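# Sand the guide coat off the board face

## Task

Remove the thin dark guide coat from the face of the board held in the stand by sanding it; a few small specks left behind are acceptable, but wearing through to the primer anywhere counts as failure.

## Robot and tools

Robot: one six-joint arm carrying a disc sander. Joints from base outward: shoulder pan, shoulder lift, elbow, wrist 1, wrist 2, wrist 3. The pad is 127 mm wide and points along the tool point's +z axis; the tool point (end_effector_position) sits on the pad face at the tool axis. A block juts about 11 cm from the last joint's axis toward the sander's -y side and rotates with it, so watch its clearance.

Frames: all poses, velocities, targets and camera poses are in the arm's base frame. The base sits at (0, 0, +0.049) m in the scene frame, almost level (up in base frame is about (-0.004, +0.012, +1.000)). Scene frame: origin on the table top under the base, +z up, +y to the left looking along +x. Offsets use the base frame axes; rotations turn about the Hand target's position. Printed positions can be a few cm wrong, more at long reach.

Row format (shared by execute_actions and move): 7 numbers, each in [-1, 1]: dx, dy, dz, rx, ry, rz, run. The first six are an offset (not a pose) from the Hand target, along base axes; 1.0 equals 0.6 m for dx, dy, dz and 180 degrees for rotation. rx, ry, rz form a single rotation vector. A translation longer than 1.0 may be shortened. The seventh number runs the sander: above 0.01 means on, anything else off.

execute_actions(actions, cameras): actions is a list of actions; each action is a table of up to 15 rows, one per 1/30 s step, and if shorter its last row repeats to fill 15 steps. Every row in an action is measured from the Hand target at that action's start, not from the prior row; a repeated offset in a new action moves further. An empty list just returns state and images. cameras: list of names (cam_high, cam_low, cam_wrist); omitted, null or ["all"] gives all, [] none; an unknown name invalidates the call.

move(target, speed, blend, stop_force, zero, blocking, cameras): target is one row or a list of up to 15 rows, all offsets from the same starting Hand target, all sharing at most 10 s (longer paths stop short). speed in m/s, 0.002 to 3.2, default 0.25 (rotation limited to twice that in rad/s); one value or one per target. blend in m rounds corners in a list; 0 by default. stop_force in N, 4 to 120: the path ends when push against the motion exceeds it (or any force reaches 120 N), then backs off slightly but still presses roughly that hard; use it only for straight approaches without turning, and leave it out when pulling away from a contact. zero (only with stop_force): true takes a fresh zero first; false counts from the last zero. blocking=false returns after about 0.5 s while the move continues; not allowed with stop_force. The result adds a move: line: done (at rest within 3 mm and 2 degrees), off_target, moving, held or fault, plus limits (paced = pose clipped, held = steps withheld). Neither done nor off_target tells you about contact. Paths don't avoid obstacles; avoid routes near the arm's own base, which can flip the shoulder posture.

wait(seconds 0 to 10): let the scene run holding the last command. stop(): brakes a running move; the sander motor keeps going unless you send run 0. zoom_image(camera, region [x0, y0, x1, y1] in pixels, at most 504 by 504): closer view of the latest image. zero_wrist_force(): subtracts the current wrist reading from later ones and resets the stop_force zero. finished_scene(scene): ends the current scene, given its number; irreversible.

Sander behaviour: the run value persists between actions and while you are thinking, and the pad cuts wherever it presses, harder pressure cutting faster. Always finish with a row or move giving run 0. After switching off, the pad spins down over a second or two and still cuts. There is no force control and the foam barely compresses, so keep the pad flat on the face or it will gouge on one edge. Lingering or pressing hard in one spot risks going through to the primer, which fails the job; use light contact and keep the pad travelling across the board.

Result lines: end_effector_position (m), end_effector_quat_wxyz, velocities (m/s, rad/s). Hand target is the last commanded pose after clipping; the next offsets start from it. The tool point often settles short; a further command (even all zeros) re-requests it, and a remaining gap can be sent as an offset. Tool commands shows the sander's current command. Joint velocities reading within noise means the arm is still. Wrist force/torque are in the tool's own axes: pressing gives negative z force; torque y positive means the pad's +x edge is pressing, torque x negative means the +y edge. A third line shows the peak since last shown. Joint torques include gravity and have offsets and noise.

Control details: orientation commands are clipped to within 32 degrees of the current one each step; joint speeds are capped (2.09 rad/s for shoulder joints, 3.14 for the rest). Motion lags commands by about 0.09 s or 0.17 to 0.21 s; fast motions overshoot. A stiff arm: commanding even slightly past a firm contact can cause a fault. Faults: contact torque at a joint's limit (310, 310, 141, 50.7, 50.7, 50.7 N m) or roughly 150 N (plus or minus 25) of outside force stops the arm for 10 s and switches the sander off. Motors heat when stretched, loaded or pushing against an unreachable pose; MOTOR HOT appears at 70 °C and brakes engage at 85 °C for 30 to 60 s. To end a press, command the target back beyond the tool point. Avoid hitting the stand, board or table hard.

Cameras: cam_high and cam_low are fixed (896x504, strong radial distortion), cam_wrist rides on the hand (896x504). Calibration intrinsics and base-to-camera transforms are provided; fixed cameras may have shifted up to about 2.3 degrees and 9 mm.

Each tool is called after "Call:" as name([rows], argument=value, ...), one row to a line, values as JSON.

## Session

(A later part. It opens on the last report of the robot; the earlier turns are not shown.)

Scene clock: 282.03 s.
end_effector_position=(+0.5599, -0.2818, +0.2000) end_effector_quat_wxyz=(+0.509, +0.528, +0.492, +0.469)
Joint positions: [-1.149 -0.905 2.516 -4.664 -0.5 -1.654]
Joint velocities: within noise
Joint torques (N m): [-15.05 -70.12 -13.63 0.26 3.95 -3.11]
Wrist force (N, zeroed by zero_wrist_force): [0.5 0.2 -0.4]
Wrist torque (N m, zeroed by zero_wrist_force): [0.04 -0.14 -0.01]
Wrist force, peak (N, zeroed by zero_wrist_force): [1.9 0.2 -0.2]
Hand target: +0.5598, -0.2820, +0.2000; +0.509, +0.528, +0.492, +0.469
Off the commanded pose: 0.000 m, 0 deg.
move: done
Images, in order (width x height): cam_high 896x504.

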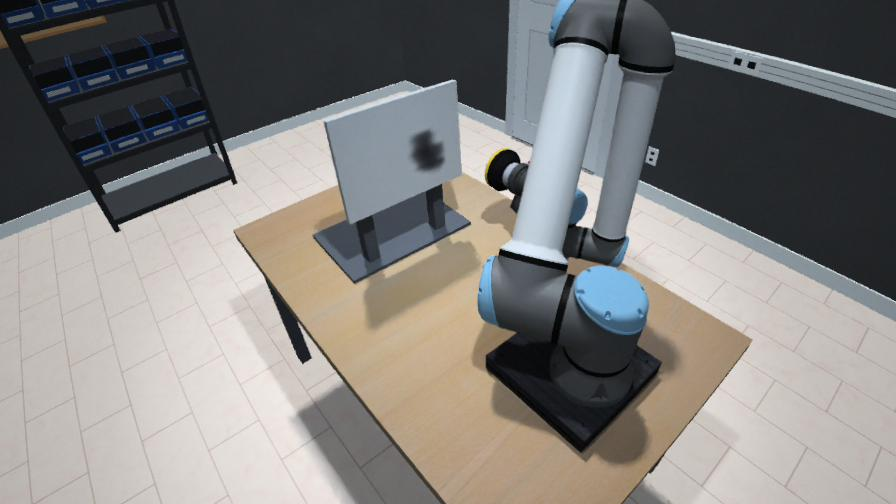

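Call:
move(target=[0.1703, 0.245, 0.1833, 0, 0, 0, 0], speed=0.1, cameras=[])

Call:
move([
  [0.0233, 0, 0, 0, 0, 0, 1],
  [0.0192, 0, -0.1, 0, 0, 0, 1],
  [0.0233, 0, 0, 0, 0, 0, 1],
  [-0.01, 0, 0, 0, 0, 0, 1],
], speed=0.03, cameras=[])

Call:
move(target=[-0.16, -0.27, -0.2, 0, 0, 0, 0], speed=0.1, cameras=["cam_high"])

Call:
zoom_image(camera="cam_high", region=[310, 60, 470, 230])

Scene clock: 294.37 s.
end_effector_position=(+0.6619, -0.1351, +0.3099) end_effector_quat_wxyz=(+0.509, +0.528, +0.492, +0.469)
Joint positions: [-0.695 -1.193 2.485 -4.381 -0.953 -1.606]
Joint velocities: within noise
Joint torques (N m): [15.13 -64.89 -30.98 -1.26 -3.42 2.8]
Wrist force (N, zeroed by zero_wrist_force): [0.4 -0.2 -0.5]
Wrist torque (N m, zeroed by zero_wrist_force): [-0.07 -0.14 0.02]
Wrist force, peak (N, zeroed by zero_wrist_force): [-1.4 -0.6 -0.7]
Hand target: +0.6620, -0.1350, +0.3100; +0.509, +0.528, +0.492, +0.469
Off the commanded pose: 0.000 m, 0 deg.
move: done
No camera images: "cameras" was empty.

Scene clock: 299.97 s.
end_effector_position=(+0.6563, -0.1350, +0.3100) end_effector_quat_wxyz=(+0.509, +0.528, +0.492, +0.469) end_effector_velocity=(-0.002, -0.001, +0.000) end_effector_angular_velocity=(+0.000, +0.000, -0.002)
Joint positions: [-0.704 -1.198 2.496 -4.386 -0.944 -1.607]
Joint velocities: [-0.005 -0.002 0.004 -0.002 0.003 0]
Joint torques (N m): [-10.3 -65.48 -4.72 -6.03 3.46 -3.63]
Wrist force (N, zeroed by zero_wrist_force): [0.2 0.2 -0.4]
Wrist torque (N m, zeroed by zero_wrist_force): [-0.03 -0.12 -0.02]
Wrist force, peak (N, zeroed by zero_wrist_force): [-0.1 -0.2 -39.1]
Hand target: +0.6560, -0.1350, +0.3100; +0.509, +0.528, +0.492, +0.469
Off the commanded pose: 0.000 m, 0 deg.
move: done
No camera images: "cameras" was empty.

Scene clock: 302.83 s.
end_effector_position=(+0.5601, -0.2968, +0.1901) end_effector_quat_wxyz=(+0.509, +0.528, +0.492, +0.469)
Joint positions: [-1.164 -0.879 2.493 -4.664 -0.485 -1.657]
Joint velocities: within noise
Joint torques (N m): [-11.04 -42.6 -13.24 -5.14 4.46 -3.87]
Wrist force (N, zeroed by zero_wrist_force): [0.6 -0.3 -0.2]
Wrist torque (N m, zeroed by zero_wrist_force): [-0.01 -0.13 0.02]
Wrist force, peak (N, zeroed by zero_wrist_force): [1.1 1.1 0.1]
Hand target: +0.5600, -0.2970, +0.1900; +0.509, +0.528, +0.492, +0.469
Off the commanded pose: 0.000 m, 0 deg.
move: done
Images, in order (width x height): cam_high 896x504.

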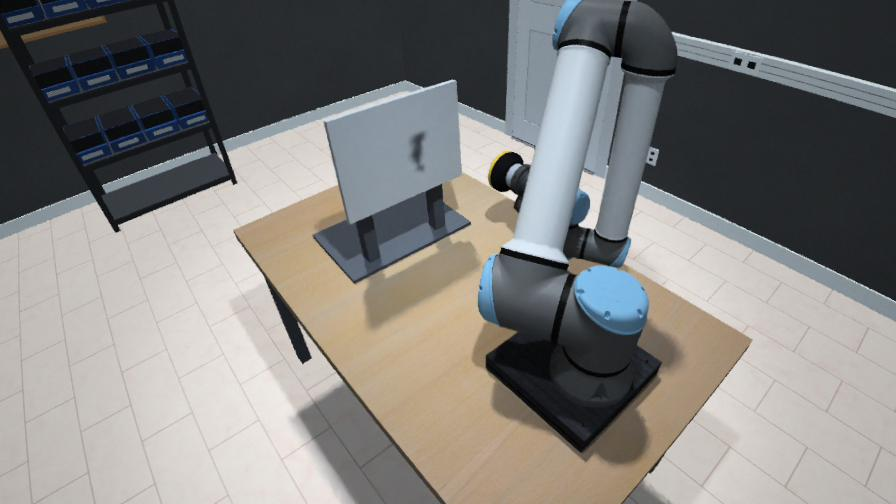

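Scaled by 2.965 from the camera's 896x504 image, which has a finer 1280x720 frame.

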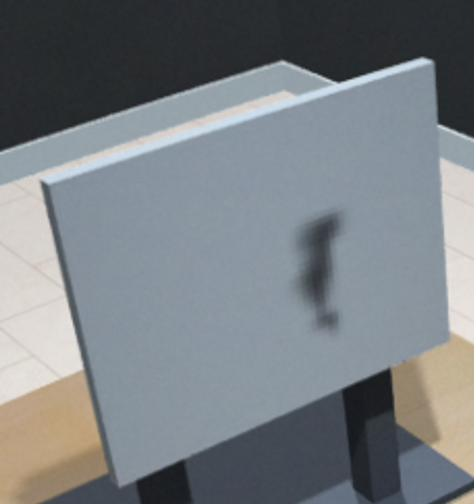

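Call:
move(target=[0.17, 0.3117, 0.2167, 0, 0, 0, 0], speed=0.1, cameras=[])

Call:
move([
  [0.027, 0, 0, 0, 0, 0, 1],
  [0.022, 0, -0.1167, 0, 0, 0, 1],
  [0.027, 0, 0, 0, 0, 0, 1],
  [-0.01, 0, 0, 0, 0, 0, 1],
], speed=0.04, cameras=[])

Call:
move(target=[-0.16, -0.31, -0.2, 0, 0, 0, 0], speed=0.1, cameras=["cam_high"])

Call:
zoom_image(camera="cam_high", region=[310, 60, 470, 230])

Scene clock: 313.37 s.
end_effector_position=(+0.6619, -0.1101, +0.3200) end_effector_quat_wxyz=(+0.509, +0.528, +0.492, +0.469)
Joint positions: [-0.644 -1.224 2.495 -4.362 -1.003 -1.603]
Joint velocities: within noise
Joint torques (N m): [10.94 -64.64 -31.45 -1.44 -3.7 3.73]
Wrist force (N, zeroed by zero_wrist_force): [-0.5 0.2 -0.2]
Wrist torque (N m, zeroed by zero_wrist_force): [-0.03 -0.02 0.02]
Wrist force, peak (N, zeroed by zero_wrist_force): [-0.8 -0.9 -0.8]
Hand target: +0.6620, -0.1100, +0.3200; +0.509, +0.528, +0.492, +0.469
Off the commanded pose: 0.000 m, 0 deg.
move: done
No camera images: "cameras" was empty.

Scene clock: 318.37 s.
end_effector_position=(+0.6562, -0.1099, +0.3200) end_effector_quat_wxyz=(+0.509, +0.528, +0.492, +0.469)
Joint positions: [-0.653 -1.229 2.506 -4.368 -0.995 -1.603]
Joint velocities: within noise
Joint torques (N m): [-11.36 -63.02 -4.99 -5.31 2.71 -3.31]
Wrist force (N, zeroed by zero_wrist_force): [-0.1 0.1 -0.4]
Wrist torque (N m, zeroed by zero_wrist_force): [-0.05 -0.08 -0.05]
Wrist force, peak (N, zeroed by zero_wrist_force): [0.2 0.2 -28.0]
Hand target: +0.6560, -0.1100, +0.3200; +0.509, +0.528, +0.492, +0.469
Off the commanded pose: 0.000 m, 0 deg.
move: done
No camera images: "cameras" was empty.

Scene clock: 321.40 s.
end_effector_position=(+0.5601, -0.2958, +0.2001) end_effector_quat_wxyz=(+0.509, +0.528, +0.492, +0.469)
Joint positions: [-1.163 -0.906 2.499 -4.643 -0.486 -1.657]
Joint velocities: within noise
Joint torques (N m): [-14.97 -43.91 -15.49 -5.06 3.98 -4.27]
Wrist force (N, zeroed by zero_wrist_force): [0.6 -0.3 -0.2]
Wrist torque (N m, zeroed by zero_wrist_force): [-0.03 -0.12 0.01]
Wrist force, peak (N, zeroed by zero_wrist_force): [0.7 -0.1 -1.2]
Hand target: +0.5600, -0.2960, +0.2000; +0.509, +0.528, +0.492, +0.469
Off the commanded pose: 0.000 m, 0 deg.
move: done
Images, in order (width x height): cam_high 896x504.

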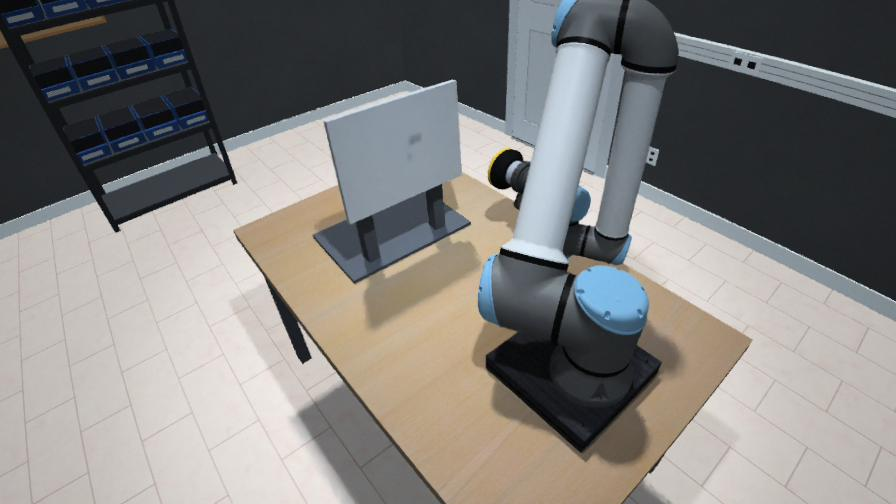

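Scaled by 2.965 from the camera's 896x504 image, which has a finer 1280x720 frame.

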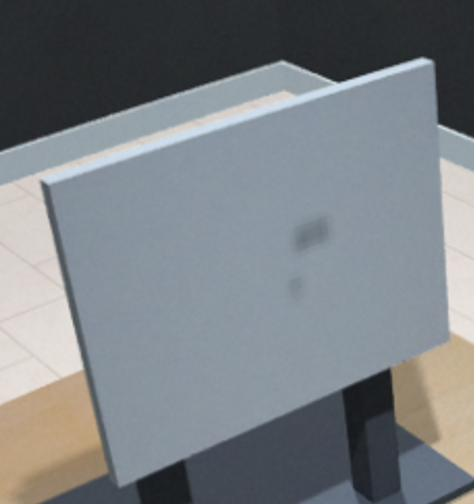

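Call:
move(target=[0.1733, 0.3433, 0.225, 0, 0, 0, 0], speed=0.1, cameras=[])

Call:
move([
  [0.0273, 0, 0, 0, 0, 0, 1],
  [0.0215, 0, -0.1333, 0, 0, 0, 1],
  [-0.015, 0, -0.1333, 0, 0, 0, 1],
], speed=0.04, cameras=[])

Call:
move(target=[-0.16, -0.34, -0.1, 0, 0, 0, 0], speed=0.1, cameras=["cam_high"])

Call:
zoom_image(camera="cam_high", region=[310, 60, 470, 230])

Scene clock: 329.57 s.
end_effector_position=(+0.6639, -0.0901, +0.3350) end_effector_quat_wxyz=(+0.509, +0.528, +0.492, +0.469)
Joint positions: [-0.599 -1.264 2.496 -4.324 -1.049 -1.6]
Joint velocities: within noise
Joint torques (N m): [12.14 -65.02 -34.37 -1.41 -3.4 3.5]
Wrist force (N, zeroed by zero_wrist_force): [-0.1 0.2 0.1]
Wrist torque (N m, zeroed by zero_wrist_force): [-0.05 -0.01 0.00]
Wrist force, peak (N, zeroed by zero_wrist_force): [-0.5 -1.0 -0.9]
Hand target: +0.6640, -0.0900, +0.3350; +0.509, +0.528, +0.492, +0.469
Off the commanded pose: 0.000 m, 0 deg.
move: done
No camera images: "cameras" was empty.

Scene clock: 333.03 s.
end_effector_position=(+0.6552, -0.0900, +0.2551) end_effector_quat_wxyz=(+0.509, +0.528, +0.492, +0.469)
Joint positions: [-0.612 -1.056 2.515 -4.551 -1.036 -1.601]
Joint velocities: within noise
Joint torques (N m): [-13.93 -68.15 3.08 -5.46 2.74 -3.7]
Wrist force (N, zeroed by zero_wrist_force): [0.2 0.3 -0.4]
Wrist torque (N m, zeroed by zero_wrist_force): [-0.03 -0.06 -0.07]
Wrist force, peak (N, zeroed by zero_wrist_force): [0.0 0.3 -21.5]
Hand target: +0.6550, -0.0900, +0.2551; +0.509, +0.528, +0.492, +0.469
Off the commanded pose: 0.000 m, 0 deg.
move: done
No camera images: "cameras" was empty.

Scene clock: 336.00 s.
end_effector_position=(+0.5591, -0.2938, +0.1951) end_effector_quat_wxyz=(+0.509, +0.528, +0.492, +0.469)
Joint positions: [-1.164 -0.892 2.501 -4.659 -0.485 -1.657]
Joint velocities: within noise
Joint torques (N m): [-12.52 -44.28 -14.4 -0.18 4.04 -3.99]
Wrist force (N, zeroed by zero_wrist_force): [0.7 0.1 -0.3]
Wrist torque (N m, zeroed by zero_wrist_force): [0.02 -0.14 0.01]
Wrist force, peak (N, zeroed by zero_wrist_force): [1.5 1.4 -0.3]
Hand target: +0.5590, -0.2940, +0.1951; +0.509, +0.528, +0.492, +0.469
Off the commanded pose: 0.000 m, 0 deg.
move: done
Images, in order (width x height): cam_high 896x504.

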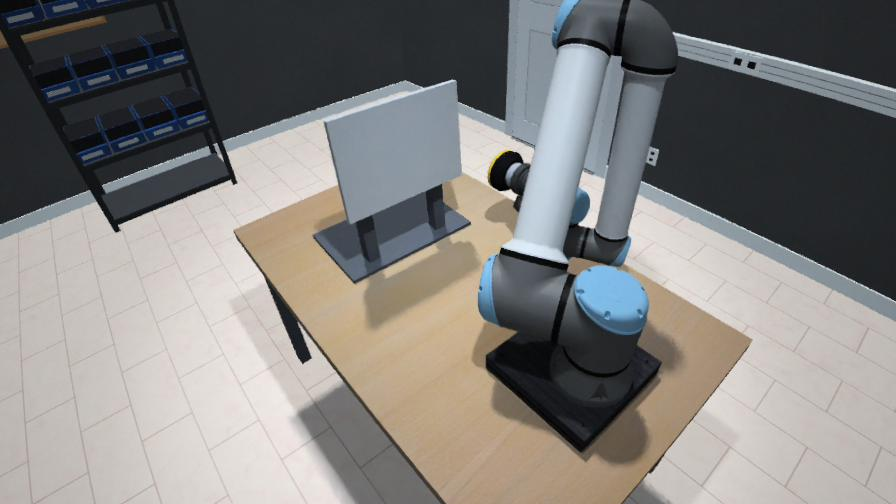

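Scaled by 2.965 from the camera's 896x504 image, which has a finer 1280x720 frame.

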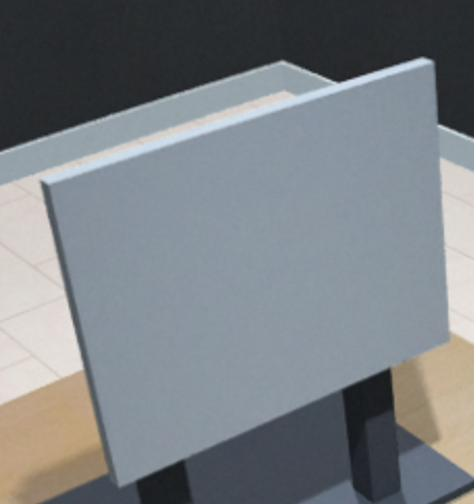

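Call:
finished_scene(scene=2)

The scene is finished: the task was done.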